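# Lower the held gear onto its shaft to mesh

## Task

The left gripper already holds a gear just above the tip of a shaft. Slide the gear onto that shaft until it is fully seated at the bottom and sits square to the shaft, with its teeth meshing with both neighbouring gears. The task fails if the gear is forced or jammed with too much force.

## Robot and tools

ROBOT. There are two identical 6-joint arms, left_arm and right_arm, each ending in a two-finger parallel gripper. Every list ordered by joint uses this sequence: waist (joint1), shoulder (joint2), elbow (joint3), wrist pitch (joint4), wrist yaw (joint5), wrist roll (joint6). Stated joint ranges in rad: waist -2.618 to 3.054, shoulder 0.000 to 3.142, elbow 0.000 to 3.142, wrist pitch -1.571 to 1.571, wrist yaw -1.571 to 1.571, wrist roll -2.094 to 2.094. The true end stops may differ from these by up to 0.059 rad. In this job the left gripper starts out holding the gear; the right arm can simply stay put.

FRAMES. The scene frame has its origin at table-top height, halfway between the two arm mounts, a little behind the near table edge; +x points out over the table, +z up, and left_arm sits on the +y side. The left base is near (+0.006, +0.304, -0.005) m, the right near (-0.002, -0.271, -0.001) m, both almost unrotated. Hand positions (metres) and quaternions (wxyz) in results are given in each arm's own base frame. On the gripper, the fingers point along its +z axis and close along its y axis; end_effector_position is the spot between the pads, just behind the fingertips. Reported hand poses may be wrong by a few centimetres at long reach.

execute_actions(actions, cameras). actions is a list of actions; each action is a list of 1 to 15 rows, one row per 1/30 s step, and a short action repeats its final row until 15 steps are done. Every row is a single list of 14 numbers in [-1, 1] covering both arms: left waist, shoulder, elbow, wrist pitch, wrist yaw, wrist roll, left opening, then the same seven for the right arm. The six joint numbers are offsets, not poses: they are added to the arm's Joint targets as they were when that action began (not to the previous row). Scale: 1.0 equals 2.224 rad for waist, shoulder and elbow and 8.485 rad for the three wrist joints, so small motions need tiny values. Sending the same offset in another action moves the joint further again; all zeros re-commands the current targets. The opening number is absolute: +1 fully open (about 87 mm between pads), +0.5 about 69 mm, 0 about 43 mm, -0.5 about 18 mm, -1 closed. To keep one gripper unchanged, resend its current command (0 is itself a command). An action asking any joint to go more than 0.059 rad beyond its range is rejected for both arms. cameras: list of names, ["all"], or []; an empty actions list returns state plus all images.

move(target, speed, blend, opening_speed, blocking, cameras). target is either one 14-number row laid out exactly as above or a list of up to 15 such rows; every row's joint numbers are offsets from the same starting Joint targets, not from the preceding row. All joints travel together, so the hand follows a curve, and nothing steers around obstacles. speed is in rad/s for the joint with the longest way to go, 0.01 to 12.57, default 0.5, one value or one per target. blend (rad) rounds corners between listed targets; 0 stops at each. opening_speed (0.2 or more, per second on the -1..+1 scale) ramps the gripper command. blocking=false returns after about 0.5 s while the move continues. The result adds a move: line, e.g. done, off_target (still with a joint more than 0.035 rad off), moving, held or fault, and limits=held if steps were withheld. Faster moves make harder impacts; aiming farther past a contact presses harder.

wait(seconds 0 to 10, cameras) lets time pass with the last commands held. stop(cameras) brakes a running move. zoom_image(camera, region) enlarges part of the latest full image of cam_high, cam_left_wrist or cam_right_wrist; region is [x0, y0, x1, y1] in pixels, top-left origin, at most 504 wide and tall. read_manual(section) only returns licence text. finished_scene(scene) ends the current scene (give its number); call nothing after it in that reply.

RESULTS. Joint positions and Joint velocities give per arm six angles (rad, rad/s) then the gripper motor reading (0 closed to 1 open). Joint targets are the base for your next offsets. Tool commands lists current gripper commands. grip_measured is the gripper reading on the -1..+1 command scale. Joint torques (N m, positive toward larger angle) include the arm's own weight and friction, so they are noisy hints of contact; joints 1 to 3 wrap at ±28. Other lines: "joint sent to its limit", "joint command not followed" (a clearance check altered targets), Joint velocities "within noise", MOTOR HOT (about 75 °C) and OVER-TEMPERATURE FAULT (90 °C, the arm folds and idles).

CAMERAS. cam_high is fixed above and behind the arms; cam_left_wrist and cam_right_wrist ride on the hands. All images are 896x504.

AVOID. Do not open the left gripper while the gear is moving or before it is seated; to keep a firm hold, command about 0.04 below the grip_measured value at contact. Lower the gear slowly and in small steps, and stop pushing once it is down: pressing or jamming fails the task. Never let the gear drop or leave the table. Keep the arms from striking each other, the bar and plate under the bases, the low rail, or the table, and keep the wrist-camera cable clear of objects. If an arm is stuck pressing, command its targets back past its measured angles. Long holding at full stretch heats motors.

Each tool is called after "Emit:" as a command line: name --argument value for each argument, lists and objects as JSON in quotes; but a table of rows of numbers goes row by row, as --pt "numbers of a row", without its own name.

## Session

Emit:
execute_actions --actions '[]'

Emit:
zoom_image --camera "cam_left_wrist" --region '[320, 0, 820, 320]'

Emit:
zoom_image --camera "cam_high" --region '[470, 220, 570, 310]'

Nothing of this call was run. Scene 2 begins with your next reply.

Nothing of this call was run. Scene 2 begins with your next reply.

Nothing of this call was run. Scene 2 begins with your next reply.

Emit:
execute_actions --actions '[]'

Emit:
zoom_image --camera "cam_left_wrist" --region '[320, 0, 820, 320]'

Emit:
zoom_image --camera "cam_high" --region '[450, 180, 600, 310]'

Scene clock: 0.00 s.
left_arm: end_effector_position=(+0.2826, -0.1438, +0.1208) grip_measured=-0.511 end_effector_quat_wxyz=(-0.008, +0.859, +0.512, +0.005) | right_arm: end_effector_position=(+0.3825, +0.0000, +0.3605) grip_measured=+1.000 end_effector_quat_wxyz=(+0.707, +0.000, +0.707, +0.000)
Joint positions: left_arm=[-0.61 1.758 1.505 -1.329 -0.015 1.457 0.244] | right_arm=[0 1.047 1.047 0 0 0 1]
Joint velocities: within noise
Joint torques (N m): no reading
Heat: left arm: 30 °C; right arm: 28 °C.
Joint targets: left_arm=[-0.607 1.747 1.512 -1.335 -0.020 1.457] | right_arm=[0.000 1.043 1.058 0.005 -0.001 0.000]
Tool commands: left_gripper/opening=-1.0 right_gripper/opening=+1.0

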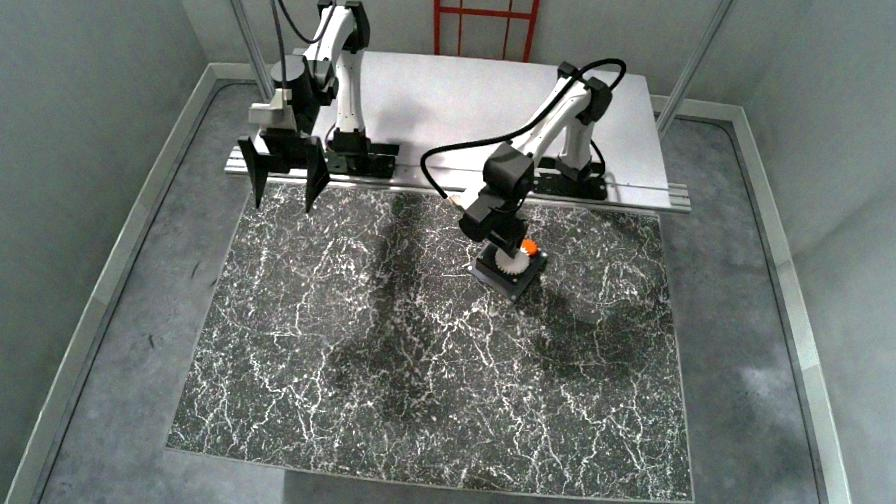

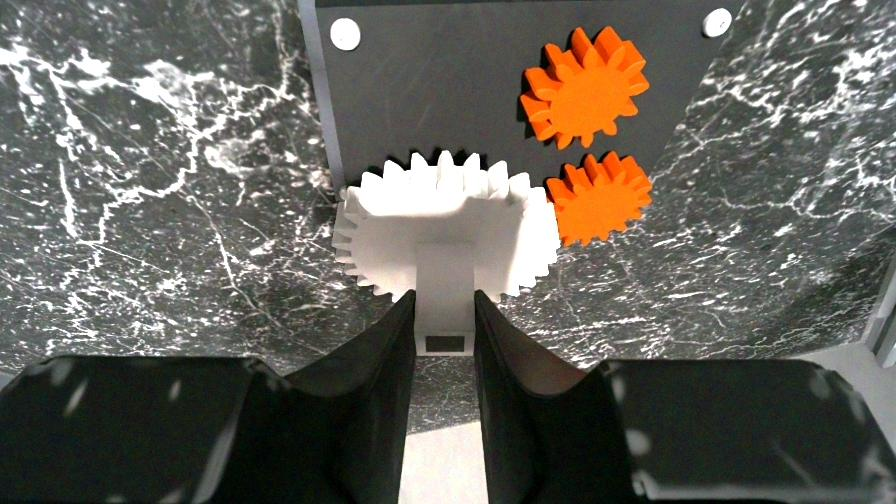

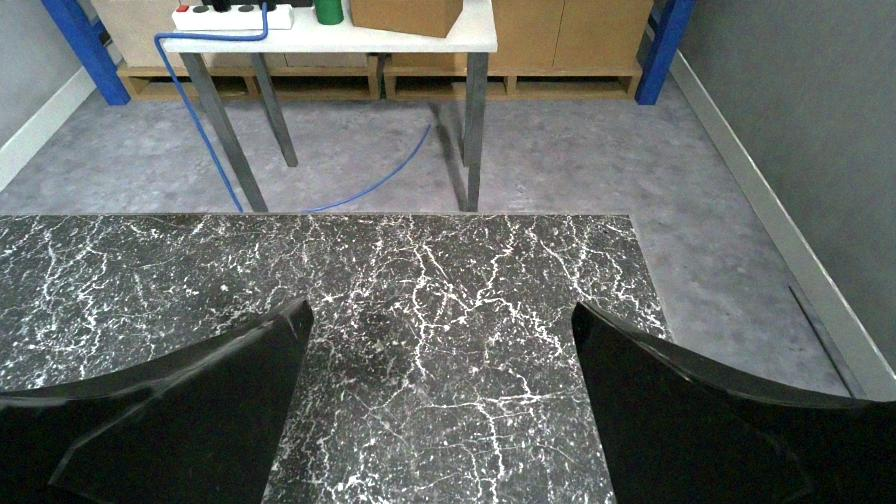

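Scaled by 1.008 from the camera's 896x504 image, which has a finer 1280x720 frame.

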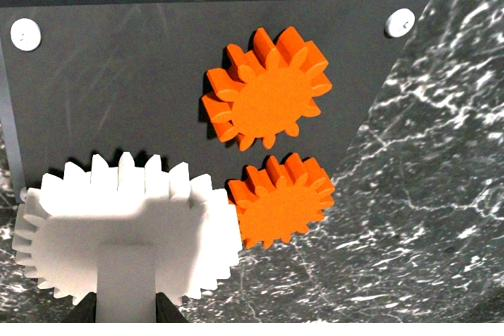

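Scaled by 3.360 from the camera's 896x504 image, which has a finer 1280x720 frame.

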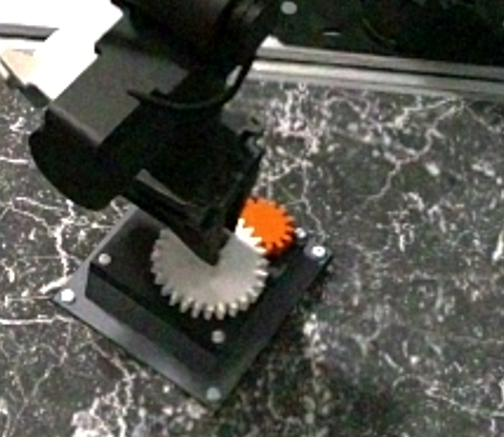

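Emit:
zoom_image --camera "cam_left_wrist" --region '[500, 10, 670, 260]'

Emit:
zoom_image --camera "cam_left_wrist" --region '[290, 0, 430, 230]'

Emit:
zoom_image --camera "cam_left_wrist" --region '[600, 0, 780, 200]'

Scaled by 2.016 from the camera's 896x504 image, which has a finer 1280x720 frame.

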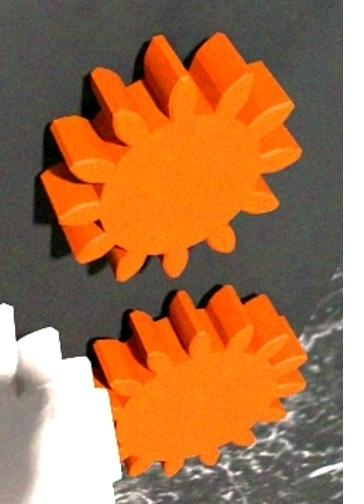

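Scaled by 2.191 from the camera's 896x504 image, which has a finer 1280x720 frame.

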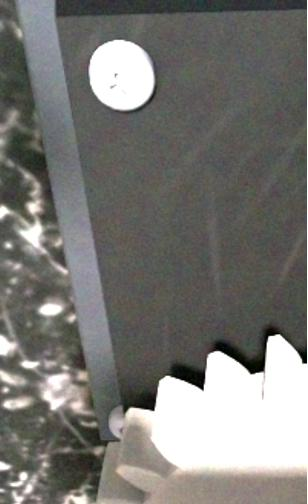

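Scaled by 2.520 from the camera's 896x504 image, which has a finer 1280x720 frame.

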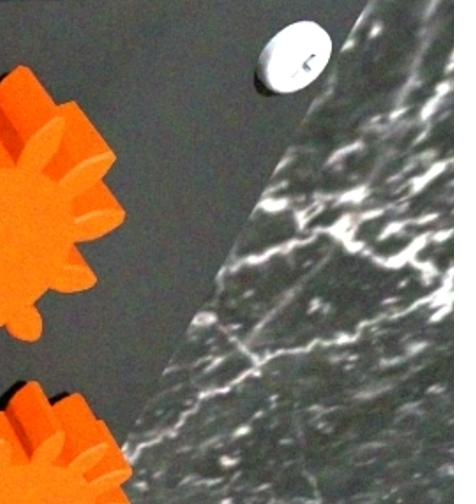

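Emit:
move --pt "0 -0.045 0 0 0 0 -1 0 0 0 0 0 0 1" --pt "-0.0129 -0.1252 -0.1192 0.0240 0.0028 0.0123 -1 0 0 0 0 0 0 1" --speed 0.3 --blend 0.02 --cameras '["cam_left_wrist"]'

Emit:
zoom_image --camera "cam_left_wrist" --region '[440, 20, 680, 300]'

Scene clock: 76.07 s.
left_arm: end_effector_position=(+0.2660, -0.1414, +0.1305) grip_measured=-0.511 end_effector_quat_wxyz=(+0.082, +0.881, +0.463, +0.042) | right_arm: end_effector_position=(+0.3825, +0.0000, +0.3605) grip_measured=+1.000 end_effector_quat_wxyz=(+0.707, +0.000, +0.707, +0.000)
Joint positions: left_arm=[-0.629 1.501 1.257 -1.143 -0.004 1.544 0.244] | right_arm=[0 1.047 1.047 0 0 0 1]
Joint torques (N m): left_arm=[-0.72 -7.31 4.89 0.82 0.25 0.17] | right_arm=[-0.24 -2.84 8.1 2.25 -0.07 0.09]
Heat: left arm: 38 °C; right arm: 35 °C.
Joint targets: left_arm=[-0.636 1.468 1.247 -1.132 0.004 1.562] | right_arm=[0.000 1.043 1.058 0.005 -0.001 0.000]
move: done
camera_calibration:
cam_left_wrist: T_world_to_cam=[[-0.807371, 0.559435, -0.187578, 0.316911], [0.23632, 0.59788, 0.765958, -0.05901], [0.540653, 0.574084, -0.614916, 0.159048], [0, 0, 0, 1]] pos_world=[0.18382, -0.233317, 0.202446]
Images, in order (width x height): cam_left_wrist 896x504.

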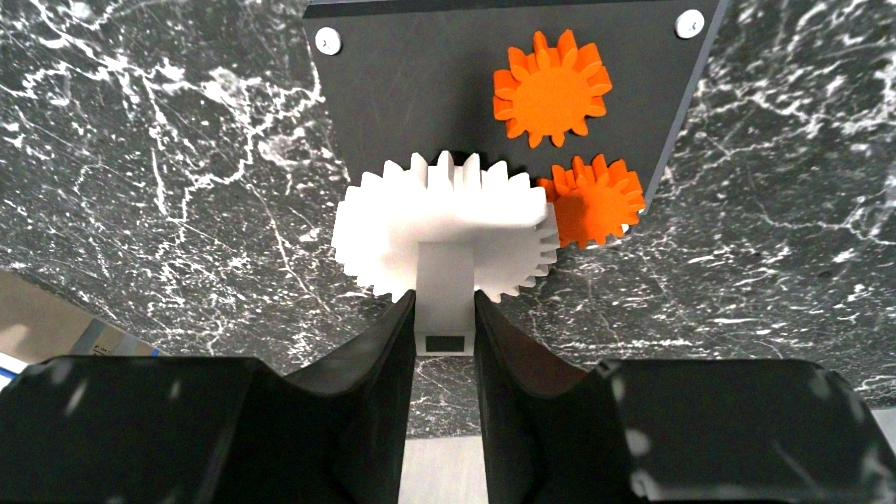

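Scaled by 1.800 from the camera's 896x504 image, which has a finer 1280x720 frame.

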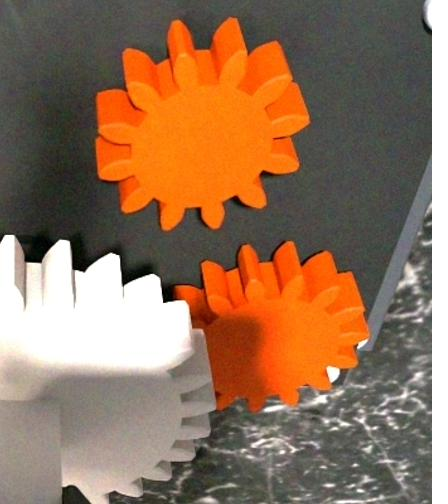

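Emit:
move --pt "0 0.027 -0.0063 0.0007 0 0.0029 -1 0 0 0 0 0 0 1" --pt "0 0.0289 -0.0169 0.0039 0 0.0029 -1 0 0 0 0 0 0 1" --speed 0.07 --cameras '["cam_left_wrist"]'

Emit:
zoom_image --camera "cam_left_wrist" --region '[440, 20, 680, 300]'

Scene clock: 122.27 s.
left_arm: end_effector_position=(+0.2659, -0.1413, +0.1167) grip_measured=-0.511 end_effector_quat_wxyz=(+0.072, +0.888, +0.453, +0.039) | right_arm: end_effector_position=(+0.3825, +0.0000, +0.3605) grip_measured=+1.000 end_effector_quat_wxyz=(+0.707, +0.000, +0.707, +0.000)
Joint positions: left_arm=[-0.629 1.516 1.219 -1.109 -0.003 1.569 0.244] | right_arm=[0 1.047 1.047 0 0 0 1]
Joint torques (N m): left_arm=[-0.69 -3.58 4.88 0.77 0.28 0.14] | right_arm=[-0.24 -2.84 8.1 2.25 -0.07 0.09]
Heat: left arm: 37 °C; right arm: 36 °C.
Joint targets: left_arm=[-0.636 1.532 1.210 -1.098 0.004 1.587] | right_arm=[0.000 1.043 1.058 0.005 -0.001 0.000]
move: done
camera_calibration:
cam_left_wrist: T_world_to_cam=[[-0.795774, 0.581691, -0.168461, 0.312004], [0.261081, 0.580527, 0.771249, -0.0581163], [0.546425, 0.569758, -0.613837, 0.148357], [0, 0, 0, 1]] pos_world=[0.182392, -0.232279, 0.18845]
Images, in order (width x height): cam_left_wrist 896x504.

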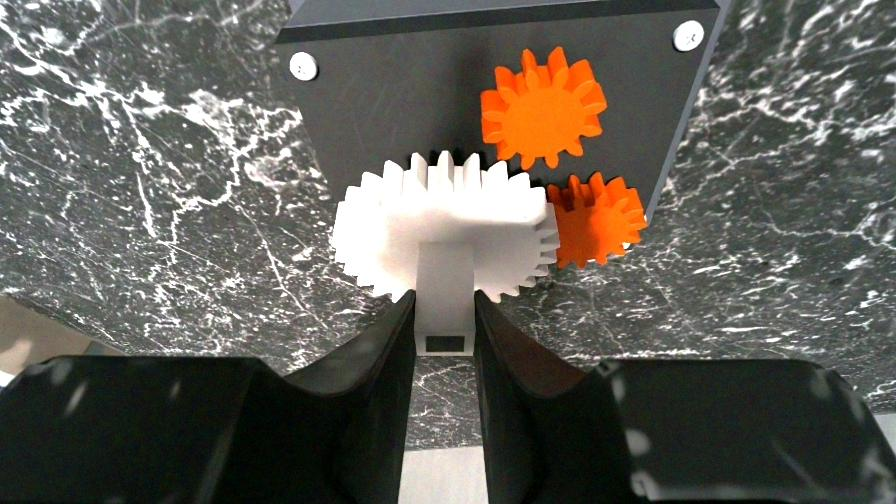

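Scaled by 1.800 from the camera's 896x504 image, which has a finer 1280x720 frame.

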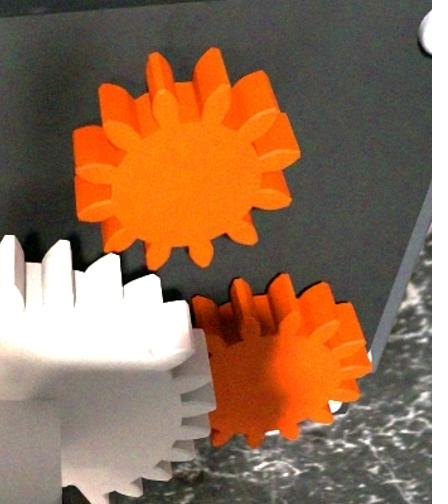

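Emit:
move --target '[-0.0018,0.0014,-0.0076,0.0024,0,0,-1,0,0,0,0,0,0,1]' --speed 0.06

Scene clock: 140.73 s.
left_arm: end_effector_position=(+0.2658, -0.1427, +0.1146) grip_measured=-0.511 end_effector_quat_wxyz=(+0.074, +0.889, +0.451, +0.039) | right_arm: end_effector_position=(+0.3825, +0.0000, +0.3605) grip_measured=+1.000 end_effector_quat_wxyz=(+0.707, +0.000, +0.707, +0.000)
Joint positions: left_arm=[-0.633 1.516 1.21 -1.098 -0.003 1.569 0.244] | right_arm=[0 1.047 1.047 0 0 0 1]
Joint torques (N m): left_arm=[-0.75 -3.34 4.21 0.87 0.29 0.13] | right_arm=[-0.24 -2.84 8.09 2.25 -0.07 0.09]
Heat: left arm: 36 °C; right arm: 37 °C.
Joint targets: left_arm=[-0.640 1.536 1.193 -1.078 0.004 1.587] | right_arm=[0.000 1.043 1.058 0.005 -0.001 0.000]
move: done

Emit:
move --target '[0,0,-0.003,0,0,0.0047,-1,0,0,0,0,0,0,1]' --speed 0.06 --cameras '["cam_left_wrist"]'

Emit:
zoom_image --camera "cam_left_wrist" --region '[440, 40, 680, 300]'

Scene clock: 151.10 s.
left_arm: end_effector_position=(+0.2671, -0.1434, +0.1100) grip_measured=-0.511 end_effector_quat_wxyz=(+0.070, +0.897, +0.434, +0.040) | right_arm: end_effector_position=(+0.3825, +0.0000, +0.3605) grip_measured=+1.000 end_effector_quat_wxyz=(+0.707, +0.000, +0.707, +0.000)
Joint positions: left_arm=[-0.633 1.523 1.198 -1.084 -0.005 1.607 0.244] | right_arm=[0 1.047 1.047 0 0 0 1]
Joint torques (N m): left_arm=[-0.76 -3.92 4.72 0.7 0.29 0.16] | right_arm=[-0.24 -2.84 8.1 2.25 -0.07 0.09]
Heat: left arm: 35 °C; right arm: 37 °C.
Joint targets: left_arm=[-0.640 1.536 1.186 -1.078 0.004 1.626] | right_arm=[0.000 1.043 1.058 0.005 -0.001 0.000]
move: done
camera_calibration:
cam_left_wrist: T_world_to_cam=[[-0.770767, 0.615357, -0.165089, 0.310855], [0.283194, 0.563013, 0.776413, -0.0610815], [0.570719, 0.551681, -0.608217, 0.135012], [0, 0, 0, 1]] pos_world=[0.179841, -0.231381, 0.18086]
Images, in order (width x height): cam_left_wrist 896x504.

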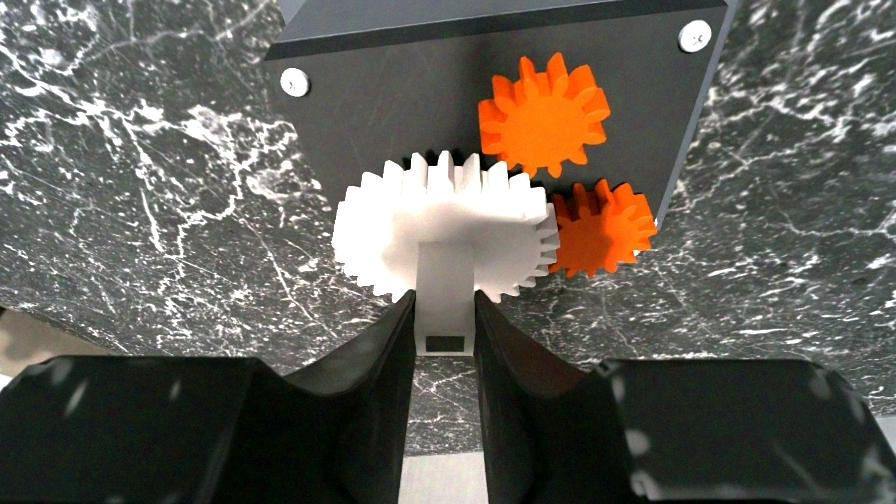

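Scaled by 1.938 from the camera's 896x504 image, which has a finer 1280x720 frame.

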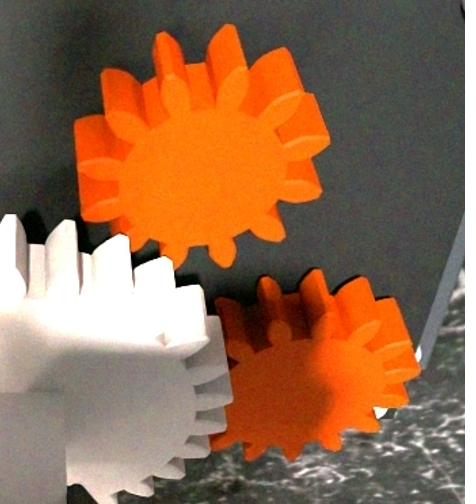

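Emit:
move --target '[0,0.0014,-0.0085,0.0025,0,0,-1,0,0,0,0,0,0,1]' --speed 0.06

Scene clock: 177.53 s.
left_arm: end_effector_position=(+0.2678, -0.1416, +0.1089) grip_measured=-0.511 end_effector_quat_wxyz=(+0.067, +0.898, +0.433, +0.044) | right_arm: end_effector_position=(+0.3825, +0.0000, +0.3605) grip_measured=+1.000 end_effector_quat_wxyz=(+0.707, +0.000, +0.707, +0.000)
Joint positions: left_arm=[-0.633 1.523 1.192 -1.081 -0.015 1.611 0.244] | right_arm=[0 1.047 1.047 0 0 0 1]
Joint torques (N m): left_arm=[-0.8 -3.7 3.7 0.87 0.42 0.11] | right_arm=[-0.24 -2.84 8.1 2.25 -0.07 0.09]
Heat: left arm: 34 °C; right arm: 38 °C.
Joint targets: left_arm=[-0.640 1.539 1.168 -1.057 0.004 1.626] | right_arm=[0.000 1.043 1.058 0.005 -0.001 0.000]
move: done

Emit:
move --target '[0,0,0,0,0,0.005,-1,0,0,0,0,0,0,1]' --speed 0.1 --cameras '["cam_left_wrist"]'

Scene clock: 180.60 s.
left_arm: end_effector_position=(+0.2682, -0.1421, +0.1086) grip_measured=-0.511 end_effector_quat_wxyz=(+0.065, +0.905, +0.417, +0.044) | right_arm: end_effector_position=(+0.3825, +0.0000, +0.3605) grip_measured=+1.000 end_effector_quat_wxyz=(+0.707, +0.000, +0.707, +0.000)
Joint positions: left_arm=[-0.633 1.523 1.19 -1.082 -0.015 1.646 0.244] | right_arm=[0 1.047 1.047 0 0 0 1]
Joint torques (N m): left_arm=[-0.76 -3.71 3.64 0.89 0.42 0.19] | right_arm=[-0.24 -2.84 8.1 2.25 -0.06 0.09]
Heat: left arm: 34 °C; right arm: 38 °C.
Joint targets: left_arm=[-0.640 1.539 1.167 -1.057 0.004 1.669] | right_arm=[0.000 1.043 1.058 0.005 -0.001 0.000]
move: done
camera_calibration:
cam_left_wrist: T_world_to_cam=[[-0.746966, 0.645602, -0.158869, 0.307888], [0.299116, 0.539722, 0.786911, -0.0697747], [0.593777, 0.540276, -0.596264, 0.123705], [0, 0, 0, 1]] pos_world=[0.1774, -0.227949, 0.177581]
Images, in order (width x height): cam_left_wrist 896x504.

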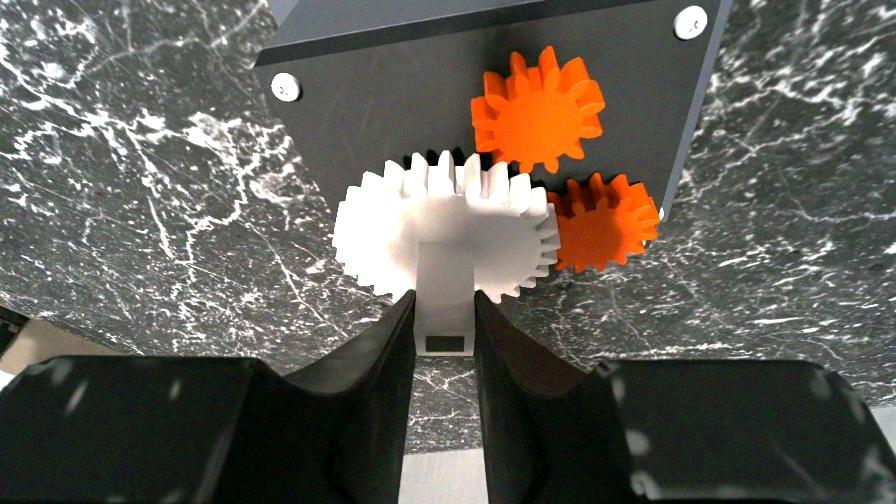

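Emit:
zoom_image --camera "cam_left_wrist" --region '[400, 40, 680, 300]'

Scaled by 1.800 from the camera's 896x504 image, which has a finer 1280x720 frame.

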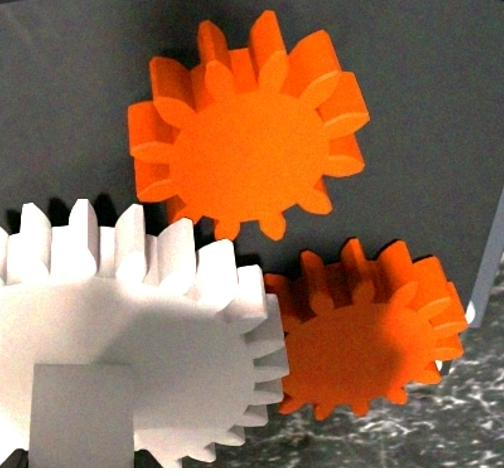

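Emit:
move --target '[0,0,-0.002,0.0005,0,0.018,-1,0,0,0,0,0,0,1]' --speed 0.1 --cameras '["cam_left_wrist"]'

Emit:
zoom_image --camera "cam_left_wrist" --region '[400, 40, 680, 300]'

Scene clock: 194.97 s.
left_arm: end_effector_position=(+0.2697, -0.1440, +0.1070) grip_measured=-0.511 end_effector_quat_wxyz=(+0.055, +0.935, +0.349, +0.046) | right_arm: end_effector_position=(+0.3825, +0.0000, +0.3605) grip_measured=+1.000 end_effector_quat_wxyz=(+0.707, +0.000, +0.707, +0.000)
Joint positions: left_arm=[-0.633 1.523 1.182 -1.089 -0.016 1.796 0.244] | right_arm=[0 1.047 1.047 0 0 0 1]
Joint torques (N m): left_arm=[-0.77 -3.56 4.03 0.95 0.41 0.24] | right_arm=[-0.24 -2.84 8.1 2.25 -0.07 0.09]
Heat: left arm: 33 °C; right arm: 38 °C.
Joint targets: left_arm=[-0.640 1.539 1.163 -1.053 0.004 1.822] | right_arm=[0.000 1.043 1.058 0.005 -0.001 0.000]
move: off_target (left_arm); left_arm: the wrist pitch is farthest, 0.036 rad from its target
camera_calibration:
cam_left_wrist: T_world_to_cam=[[-0.643193, 0.753005, -0.138876, 0.295258], [0.373532, 0.466889, 0.801554, -0.0999823], [0.668413, 0.463679, -0.581571, 0.0902142], [0, 0, 0, 1]] pos_world=[0.166954, -0.217481, 0.173611]
Images, in order (width x height): cam_left_wrist 896x504.

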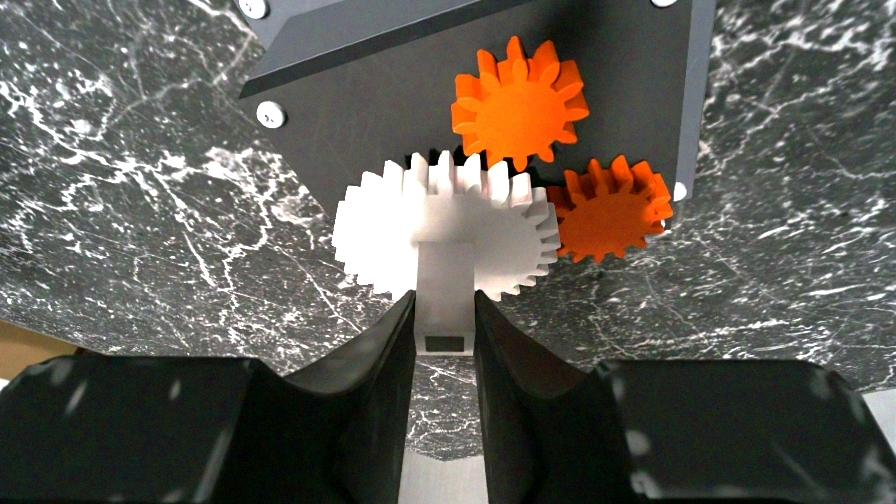

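Scaled by 1.800 from the camera's 896x504 image, which has a finer 1280x720 frame.

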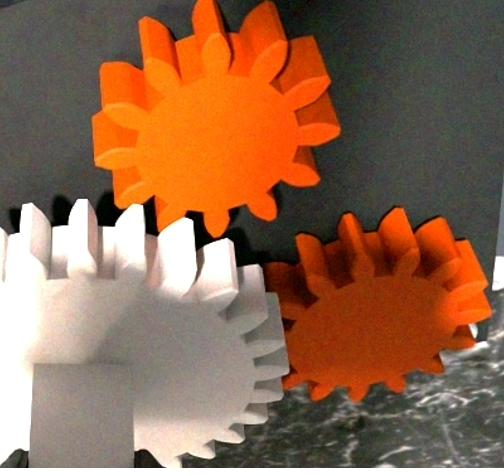

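Emit:
zoom_image --camera "cam_left_wrist" --region '[460, 130, 600, 270]'

Scaled by 3.600 from the camera's 896x504 image, which has a finer 1280x720 frame.

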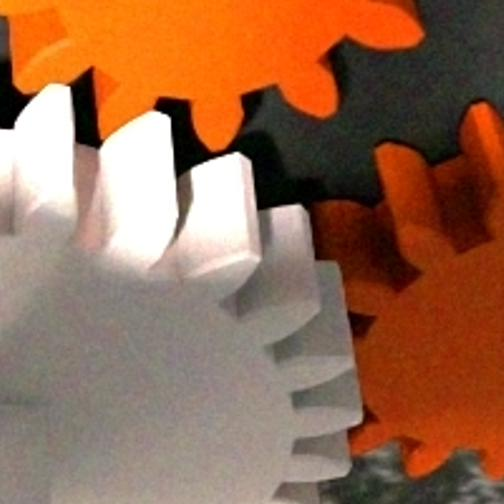

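Emit:
move --target '[0,0,0,0,0,-0.023,-1,0,0,0,0,0,0,1]' --speed 0.12 --cameras '["cam_left_wrist"]'

Emit:
zoom_image --camera "cam_left_wrist" --region '[400, 60, 660, 320]'

Scene clock: 229.20 s.
left_arm: end_effector_position=(+0.2683, -0.1422, +0.1067) grip_measured=-0.511 end_effector_quat_wxyz=(+0.065, +0.905, +0.417, +0.045) | right_arm: end_effector_position=(+0.3825, +0.0000, +0.3605) grip_measured=+1.000 end_effector_quat_wxyz=(+0.707, +0.000, +0.707, +0.000)
Joint positions: left_arm=[-0.633 1.523 1.182 -1.073 -0.015 1.646 0.244] | right_arm=[0 1.047 1.047 0 0 0 1]
Joint torques (N m): left_arm=[-0.68 -3.67 3.99 0.84 0.43 -0.23] | right_arm=[-0.25 -2.82 8.1 2.25 -0.07 0.09]
Heat: left arm: 33 °C; right arm: 39 °C.
Joint targets: left_arm=[-0.640 1.539 1.163 -1.053 0.004 1.626] | right_arm=[0.000 1.043 1.058 0.005 -0.001 0.000]
move: done
camera_calibration:
cam_left_wrist: T_world_to_cam=[[-0.746794, 0.645522, -0.160001, 0.30774], [0.298608, 0.540428, 0.78662, -0.0679759], [0.59425, 0.539665, -0.596346, 0.122363], [0, 0, 0, 1]] pos_world=[0.177402, -0.227952, 0.175681]
Images, in order (width x height): cam_left_wrist 896x504.

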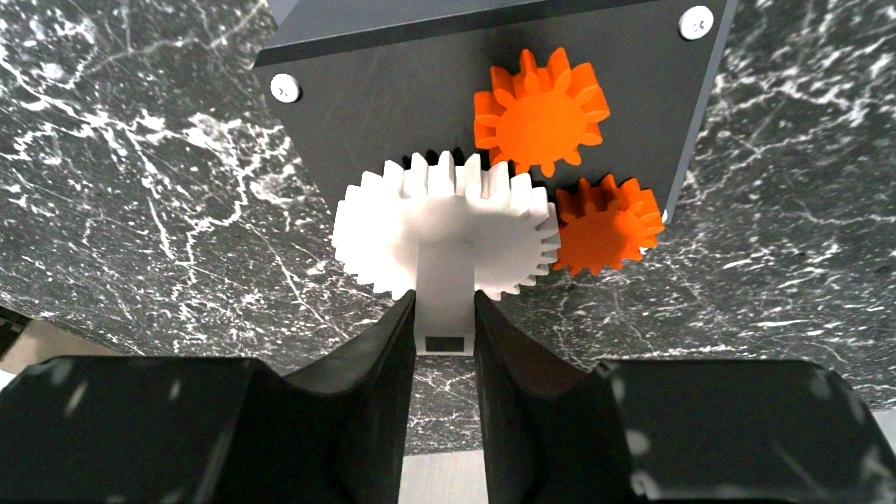

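Scaled by 1.938 from the camera's 896x504 image, which has a finer 1280x720 frame.

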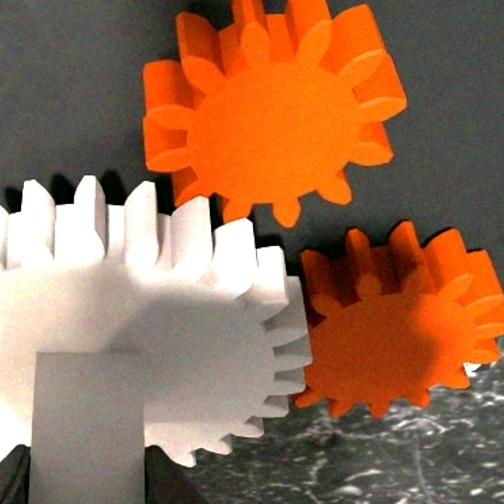

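Emit:
move --target '[0,0.001,-0.0075,0.0016,0,0,-1,0,0,0,0,0,0,1]' --speed 0.06

Emit:
move --target '[0,0,0,0,0,-0.004,-1,0,0,0,0,0,0,1]' --speed 0.1

Emit:
move --target '[0,0,0,0,0,0.006,-1,0,0,0,0,0,0,1]' --speed 0.1

Scene clock: 244.93 s.
left_arm: end_effector_position=(+0.2693, -0.1419, +0.1049) grip_measured=-0.511 end_effector_quat_wxyz=(+0.066, +0.905, +0.418, +0.048) | right_arm: end_effector_position=(+0.3825, +0.0000, +0.3605) grip_measured=+1.000 end_effector_quat_wxyz=(+0.707, +0.000, +0.707, +0.000)
Joint positions: left_arm=[-0.633 1.523 1.174 -1.06 -0.019 1.644 0.244] | right_arm=[0 1.047 1.047 0 0 0 1]
Joint torques (N m): left_arm=[-0.72 -3.55 3.36 0.88 0.45 -0.23] | right_arm=[-0.24 -2.84 8.1 2.25 -0.07 0.09]
Heat: left arm: 32 °C; right arm: 39 °C.
Joint targets: left_arm=[-0.640 1.541 1.146 -1.039 0.004 1.627] | right_arm=[0.000 1.043 1.058 0.005 -0.001 0.000]
move: done

Scene clock: 245.83 s.
left_arm: end_effector_position=(+0.2691, -0.1416, +0.1049) grip_measured=-0.511 end_effector_quat_wxyz=(+0.068, +0.898, +0.432, +0.048) | right_arm: end_effector_position=(+0.3825, +0.0000, +0.3605) grip_measured=+1.000 end_effector_quat_wxyz=(+0.707, +0.000, +0.707, +0.000)
Joint positions: left_arm=[-0.633 1.523 1.174 -1.057 -0.02 1.613 0.244] | right_arm=[0 1.047 1.047 0 0 0 1]
Joint torques (N m): left_arm=[-0.77 -3.47 3.41 0.84 0.47 -0.27] | right_arm=[-0.24 -2.84 8.09 2.25 -0.06 0.09]
Heat: left arm: 32 °C; right arm: 39 °C.
Joint targets: left_arm=[-0.640 1.541 1.146 -1.039 0.004 1.592] | right_arm=[0.000 1.043 1.058 0.005 -0.001 0.000]
move: done

Scene clock: 246.73 s.
left_arm: end_effector_position=(+0.2696, -0.1419, +0.1050) grip_measured=-0.511 end_effector_quat_wxyz=(+0.068, +0.901, +0.426, +0.048) | right_arm: end_effector_position=(+0.3825, +0.0000, +0.3605) grip_measured=+1.000 end_effector_quat_wxyz=(+0.707, +0.000, +0.707, +0.000)
Joint positions: left_arm=[-0.633 1.523 1.174 -1.057 -0.02 1.627 0.244] | right_arm=[0 1.047 1.047 0 0 0 1]
Joint torques (N m): left_arm=[-0.77 -3.51 3.37 0.83 0.48 0.15] | right_arm=[-0.25 -2.82 8.1 2.25 -0.07 0.09]
Heat: left arm: 32 °C; right arm: 39 °C.
Joint targets: left_arm=[-0.640 1.541 1.146 -1.039 0.004 1.643] | right_arm=[0.000 1.043 1.058 0.005 -0.001 0.000]
move: done

Emit:
move --target '[0,0.001,-0.006,0.0019,-0.0024,0,-1,0,0,0,0,0,0,1]' --speed 0.06

Emit:
move --target '[0,0,0,0,0,-0.006,-1,0,0,0,0,0,0,1]' --speed 0.1 --cameras '["cam_left_wrist","cam_high"]'

Emit:
zoom_image --camera "cam_left_wrist" --region '[400, 60, 660, 320]'

Scene clock: 254.77 s.
left_arm: end_effector_position=(+0.2705, -0.1406, +0.1035) grip_measured=-0.511 end_effector_quat_wxyz=(+0.066, +0.901, +0.425, +0.052) | right_arm: end_effector_position=(+0.3825, +0.0000, +0.3605) grip_measured=+1.000 end_effector_quat_wxyz=(+0.707, +0.000, +0.707, +0.000)
Joint positions: left_arm=[-0.633 1.523 1.166 -1.048 -0.029 1.631 0.244] | right_arm=[0 1.047 1.047 0 0 0 1]
Joint torques (N m): left_arm=[-0.76 -3.29 2.92 0.9 0.31 0.12] | right_arm=[-0.24 -2.82 8.1 2.25 -0.07 0.09]
Heat: left arm: 32 °C; right arm: 40 °C.
Joint targets: left_arm=[-0.640 1.543 1.133 -1.023 -0.017 1.643] | right_arm=[0.000 1.043 1.058 0.005 -0.001 0.000]
move: done

Scene clock: 255.70 s.
left_arm: end_effector_position=(+0.2706, -0.1402, +0.1035) grip_measured=-0.511 end_effector_quat_wxyz=(+0.067, +0.898, +0.432, +0.053) | right_arm: end_effector_position=(+0.3825, +0.0000, +0.3605) grip_measured=+1.000 end_effector_quat_wxyz=(+0.707, +0.000, +0.707, +0.000)
Joint positions: left_arm=[-0.633 1.523 1.166 -1.046 -0.031 1.615 0.244] | right_arm=[0 1.047 1.047 0 0 0 1]
Joint torques (N m): left_arm=[-0.77 -3.3 2.95 0.92 0.33 -0.24] | right_arm=[-0.24 -2.84 8.1 2.25 -0.07 0.09]
Heat: left arm: 32 °C; right arm: 40 °C.
Joint targets: left_arm=[-0.640 1.543 1.133 -1.023 -0.017 1.592] | right_arm=[0.000 1.043 1.058 0.005 -0.001 0.000]
move: done
camera_calibration:
cam_left_wrist: T_world_to_cam=[[-0.76543, 0.620516, -0.170517, 0.310319], [0.267876, 0.548162, 0.792314, -0.0583859], [0.585115, 0.560783, -0.585801, 0.122436], [0, 0, 0, 1]] pos_world=[0.181528, -0.229213, 0.170898]
Images, in order (width x height): cam_high 896x504, cam_left_wrist 896x504.

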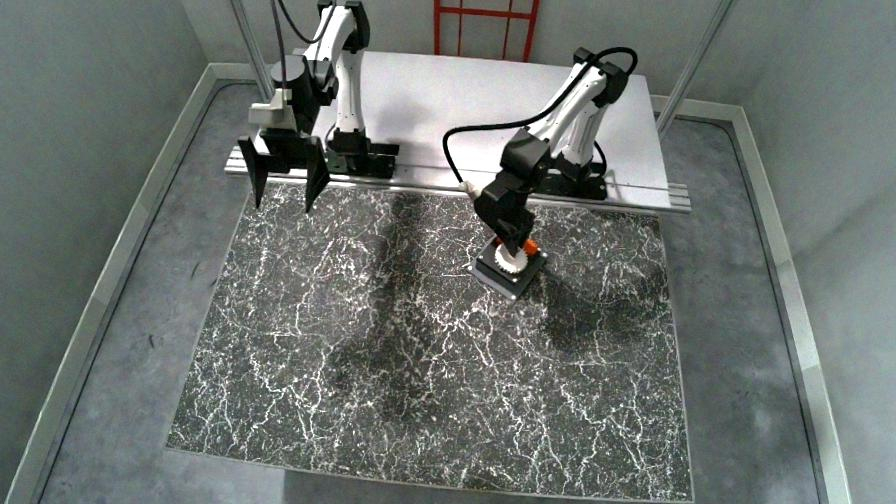

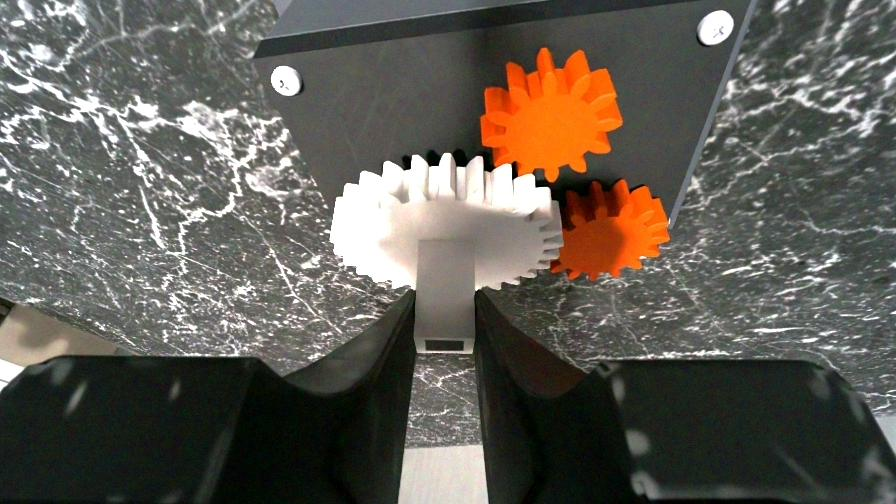

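Scaled by 1.938 from the camera's 896x504 image, which has a finer 1280x720 frame.

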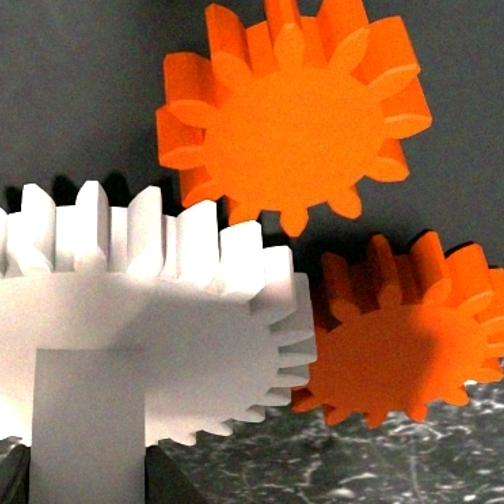

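Emit:
zoom_image --camera "cam_high" --region '[460, 220, 560, 310]'

Scaled by 5.040 from the camera's 896x504 image, which has a finer 1280x720 frame.

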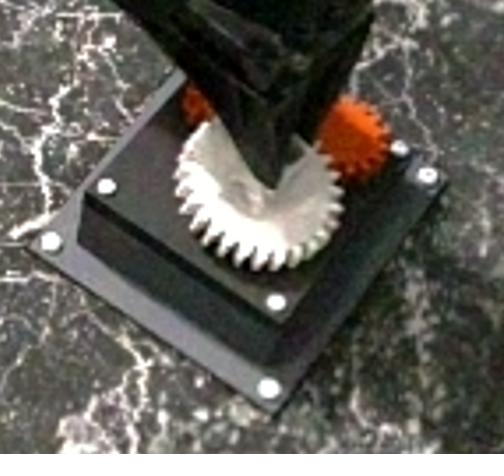

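Emit:
move --pt "0 -0.028 0.016 -0.006 0 0 -1 0 0 0 0 0 0 1" --pt "0 -0.06 0.022 -0.012 0 0 -1 0 0 0 0 0 0 1" --speed 0.15 --blend 0.01 --cameras '["cam_left_wrist"]'

Emit:
zoom_image --camera "cam_left_wrist" --region '[320, 80, 680, 380]'

Scene clock: 319.87 s.
left_arm: end_effector_position=(+0.2578, -0.1324, +0.1237) grip_measured=-0.511 end_effector_quat_wxyz=(+0.080, +0.895, +0.435, +0.056) | right_arm: end_effector_position=(+0.3825, +0.0000, +0.3605) grip_measured=+1.000 end_effector_quat_wxyz=(+0.707, +0.000, +0.707, +0.000)
Joint positions: left_arm=[-0.633 1.438 1.166 -1.106 -0.024 1.606 0.244] | right_arm=[0 1.047 1.047 0 0 0 1]
Joint torques (N m): left_arm=[-0.7 -6.56 6.93 0.57 0.24 -0.18] | right_arm=[-0.24 -2.84 8.1 2.25 -0.07 0.09]
Heat: left arm: 31 °C; right arm: 41 °C.
Joint targets: left_arm=[-0.640 1.410 1.182 -1.125 -0.017 1.592] | right_arm=[0.000 1.043 1.058 0.005 -0.001 0.000]
move: done
camera_calibration:
cam_left_wrist: T_world_to_cam=[[-0.767139, 0.610853, -0.195847, 0.301443], [0.251723, 0.567476, 0.783969, -0.0674043], [0.590028, 0.552114, -0.589098, 0.135308], [0, 0, 0, 1]] pos_world=[0.168381, -0.220592, 0.191589]
Images, in order (width x height): cam_left_wrist 896x504.

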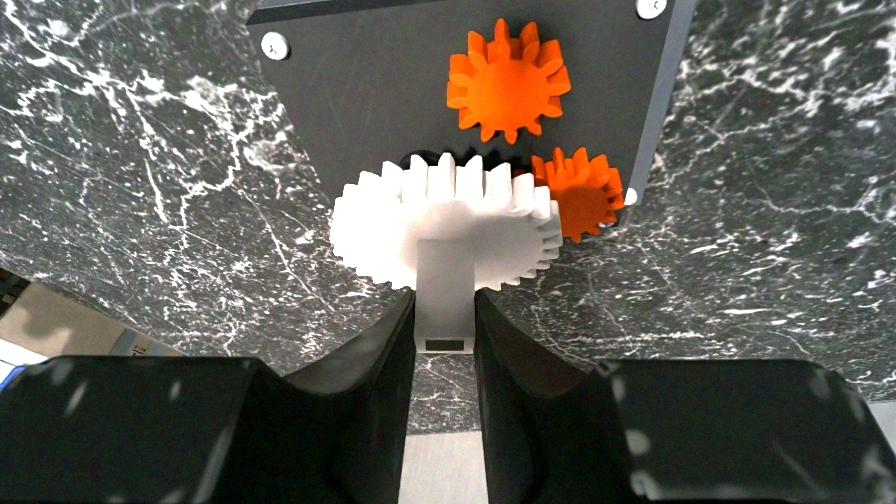

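Scaled by 1.400 from the camera's 896x504 image, which has a finer 1280x720 frame.

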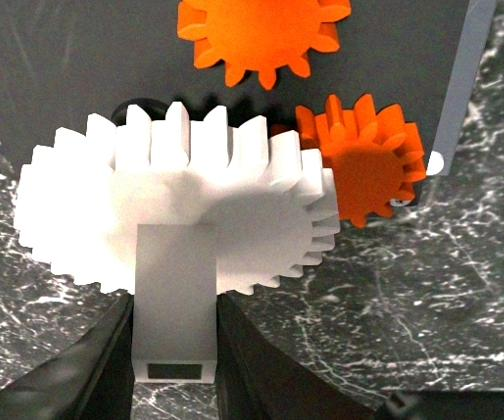

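Emit:
move --pt "0 0 0.0477 -0.0125 0 0 -1 0 0 0 0 0 0 1" --pt "-0.0674 0.0256 0.0477 -0.0099 -0.0302 -0.0177 -1 0 0 0 0 0 0 1" --speed 0.3 --blend 0.02 --cameras '["cam_left_wrist"]'

Emit:
zoom_image --camera "cam_left_wrist" --region '[320, 40, 680, 380]'

Scene clock: 376.73 s.
left_arm: end_effector_position=(+0.2566, -0.1368, +0.1578) grip_measured=-0.511 end_effector_quat_wxyz=(+0.041, +0.884, +0.440, +0.149) | right_arm: end_effector_position=(+0.3825, +0.0000, +0.3605) grip_measured=+1.000 end_effector_quat_wxyz=(+0.707, +0.000, +0.707, +0.000)
Joint positions: left_arm=[-0.784 1.456 1.265 -1.203 -0.255 1.457 0.244] | right_arm=[0 1.047 1.047 0 0 0 1]
Joint torques (N m): left_arm=[-0.62 -3.49 7.36 0.6 -0.2 -0.2] | right_arm=[-0.25 -2.84 8.1 2.25 -0.07 0.1]
Heat: left arm: 35 °C; right arm: 41 °C.
Joint targets: left_arm=[-0.790 1.467 1.288 -1.209 -0.273 1.442] | right_arm=[0.000 1.043 1.058 0.005 -0.001 0.000]
move: done
camera_calibration:
cam_left_wrist: T_world_to_cam=[[-0.763055, 0.612026, -0.207777, 0.310832], [0.12048, 0.450524, 0.884597, -0.0896505], [0.635005, 0.649963, -0.417512, 0.133307], [0, 0, 0, 1]] pos_world=[0.163333, -0.236492, 0.199546]
Images, in order (width x height): cam_left_wrist 896x504.

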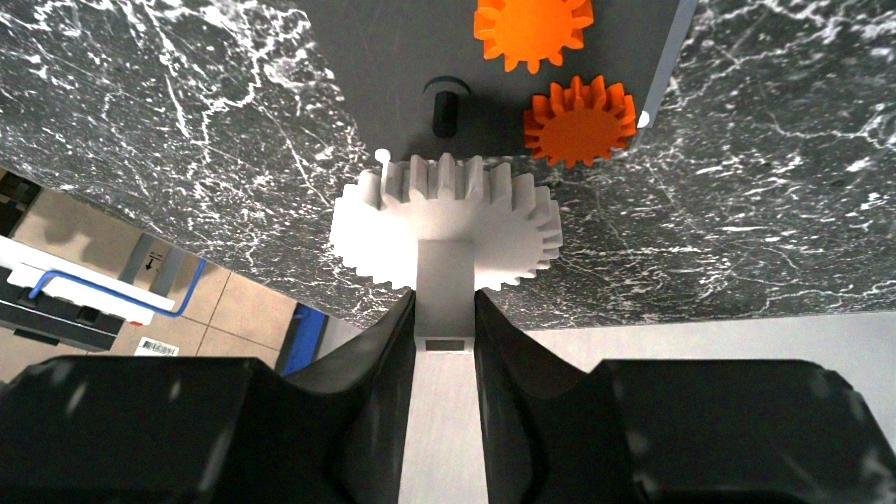

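Scaled by 1.400 from the camera's 896x504 image, which has a finer 1280x720 frame.

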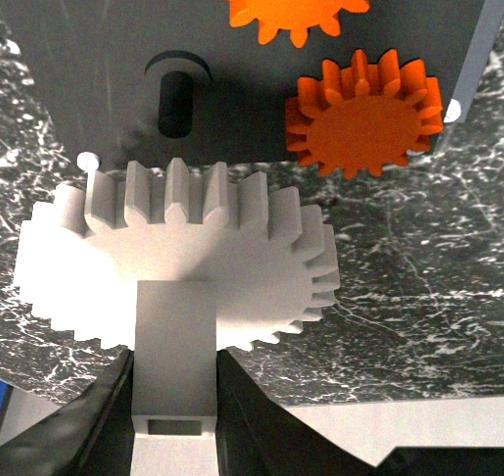

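Emit:
move --target '[-0.0045,0.0261,-0.018,0.00625,0,0,-1,0,0,0,0,0,0,1]' --speed 0.2 --cameras '["cam_left_wrist"]'

Emit:
zoom_image --camera "cam_left_wrist" --region '[320, 0, 680, 340]'

Scene clock: 433.67 s.
left_arm: end_effector_position=(+0.2615, -0.1450, +0.1412) grip_measured=-0.511 end_effector_quat_wxyz=(+0.028, +0.888, +0.436, +0.145) | right_arm: end_effector_position=(+0.3825, +0.0000, +0.3605) grip_measured=+1.000 end_effector_quat_wxyz=(+0.707, +0.000, +0.707, +0.000)
Joint positions: left_arm=[-0.793 1.514 1.256 -1.165 -0.257 1.456 0.244] | right_arm=[0 1.047 1.047 0 0 0 1]
Joint torques (N m): left_arm=[-0.76 -4.04 4.89 0.73 -0.18 -0.19] | right_arm=[-0.24 -2.84 8.1 2.25 -0.07 0.09]
Heat: left arm: 37 °C; right arm: 42 °C.
Joint targets: left_arm=[-0.800 1.525 1.248 -1.156 -0.273 1.442] | right_arm=[0.000 1.043 1.058 0.005 -0.001 0.000]
move: done
camera_calibration:
cam_left_wrist: T_world_to_cam=[[-0.762093, 0.622216, -0.179057, 0.313325], [0.141816, 0.430247, 0.891502, -0.0812315], [0.631746, 0.654014, -0.416129, 0.129844], [0, 0, 0, 1]] pos_world=[0.168274, -0.244926, 0.182553]
Images, in order (width x height): cam_left_wrist 896x504.

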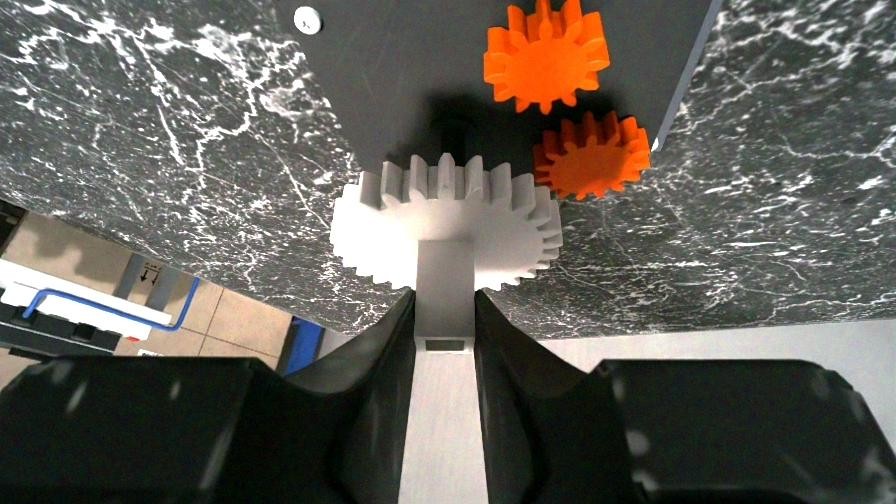

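Scaled by 1.400 from the camera's 896x504 image, which has a finer 1280x720 frame.

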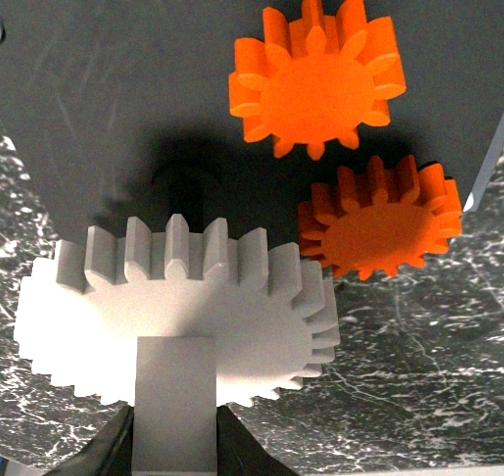

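Emit:
move --target '[0,0.0033,-0.018,0.0052,0,0,-1,0,0,0,0,0,0,1]' --speed 0.15 --cameras '["cam_left_wrist"]'

Emit:
zoom_image --camera "cam_left_wrist" --region '[320, 0, 680, 340]'

Scene clock: 457.43 s.
left_arm: end_effector_position=(+0.2621, -0.1456, +0.1299) grip_measured=-0.511 end_effector_quat_wxyz=(+0.027, +0.888, +0.435, +0.144) | right_arm: end_effector_position=(+0.3825, +0.0000, +0.3605) grip_measured=+1.000 end_effector_quat_wxyz=(+0.707, +0.000, +0.707, +0.000)
Joint positions: left_arm=[-0.793 1.52 1.217 -1.121 -0.257 1.456 0.244] | right_arm=[0 1.047 1.047 0 0 0 1]
Joint torques (N m): left_arm=[-0.8 -3.89 4.9 0.74 -0.17 -0.19] | right_arm=[-0.24 -2.84 8.1 2.25 -0.07 0.09]
Heat: left arm: 34 °C; right arm: 42 °C.
Joint targets: left_arm=[-0.800 1.532 1.208 -1.112 -0.273 1.442] | right_arm=[0.000 1.043 1.058 0.005 -0.001 0.000]
move: done
camera_calibration:
cam_left_wrist: T_world_to_cam=[[-0.762232, 0.622358, -0.17797, 0.312], [0.142448, 0.429475, 0.891773, -0.0713285], [0.631436, 0.654387, -0.416014, 0.125279], [0, 0, 0, 1]] pos_world=[0.168872, -0.245523, 0.171253]
Images, in order (width x height): cam_left_wrist 896x504.

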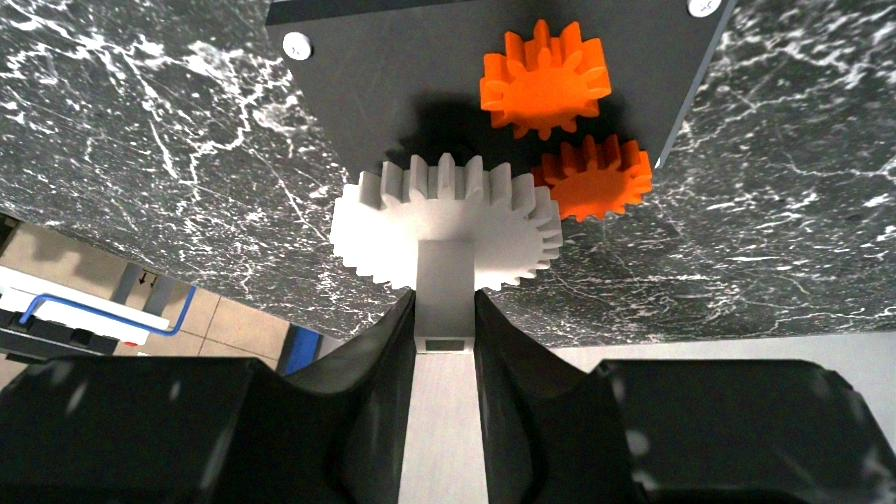

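Scaled by 1.400 from the camera's 896x504 image, which has a finer 1280x720 frame.

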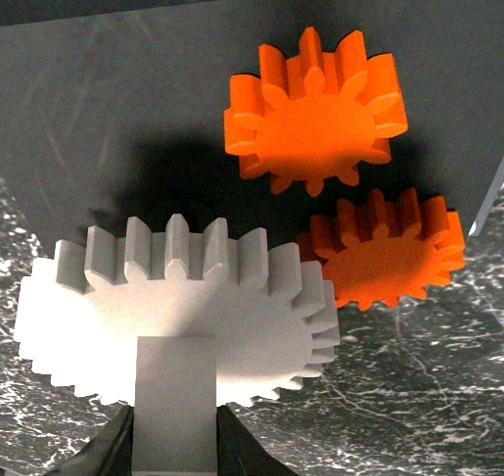

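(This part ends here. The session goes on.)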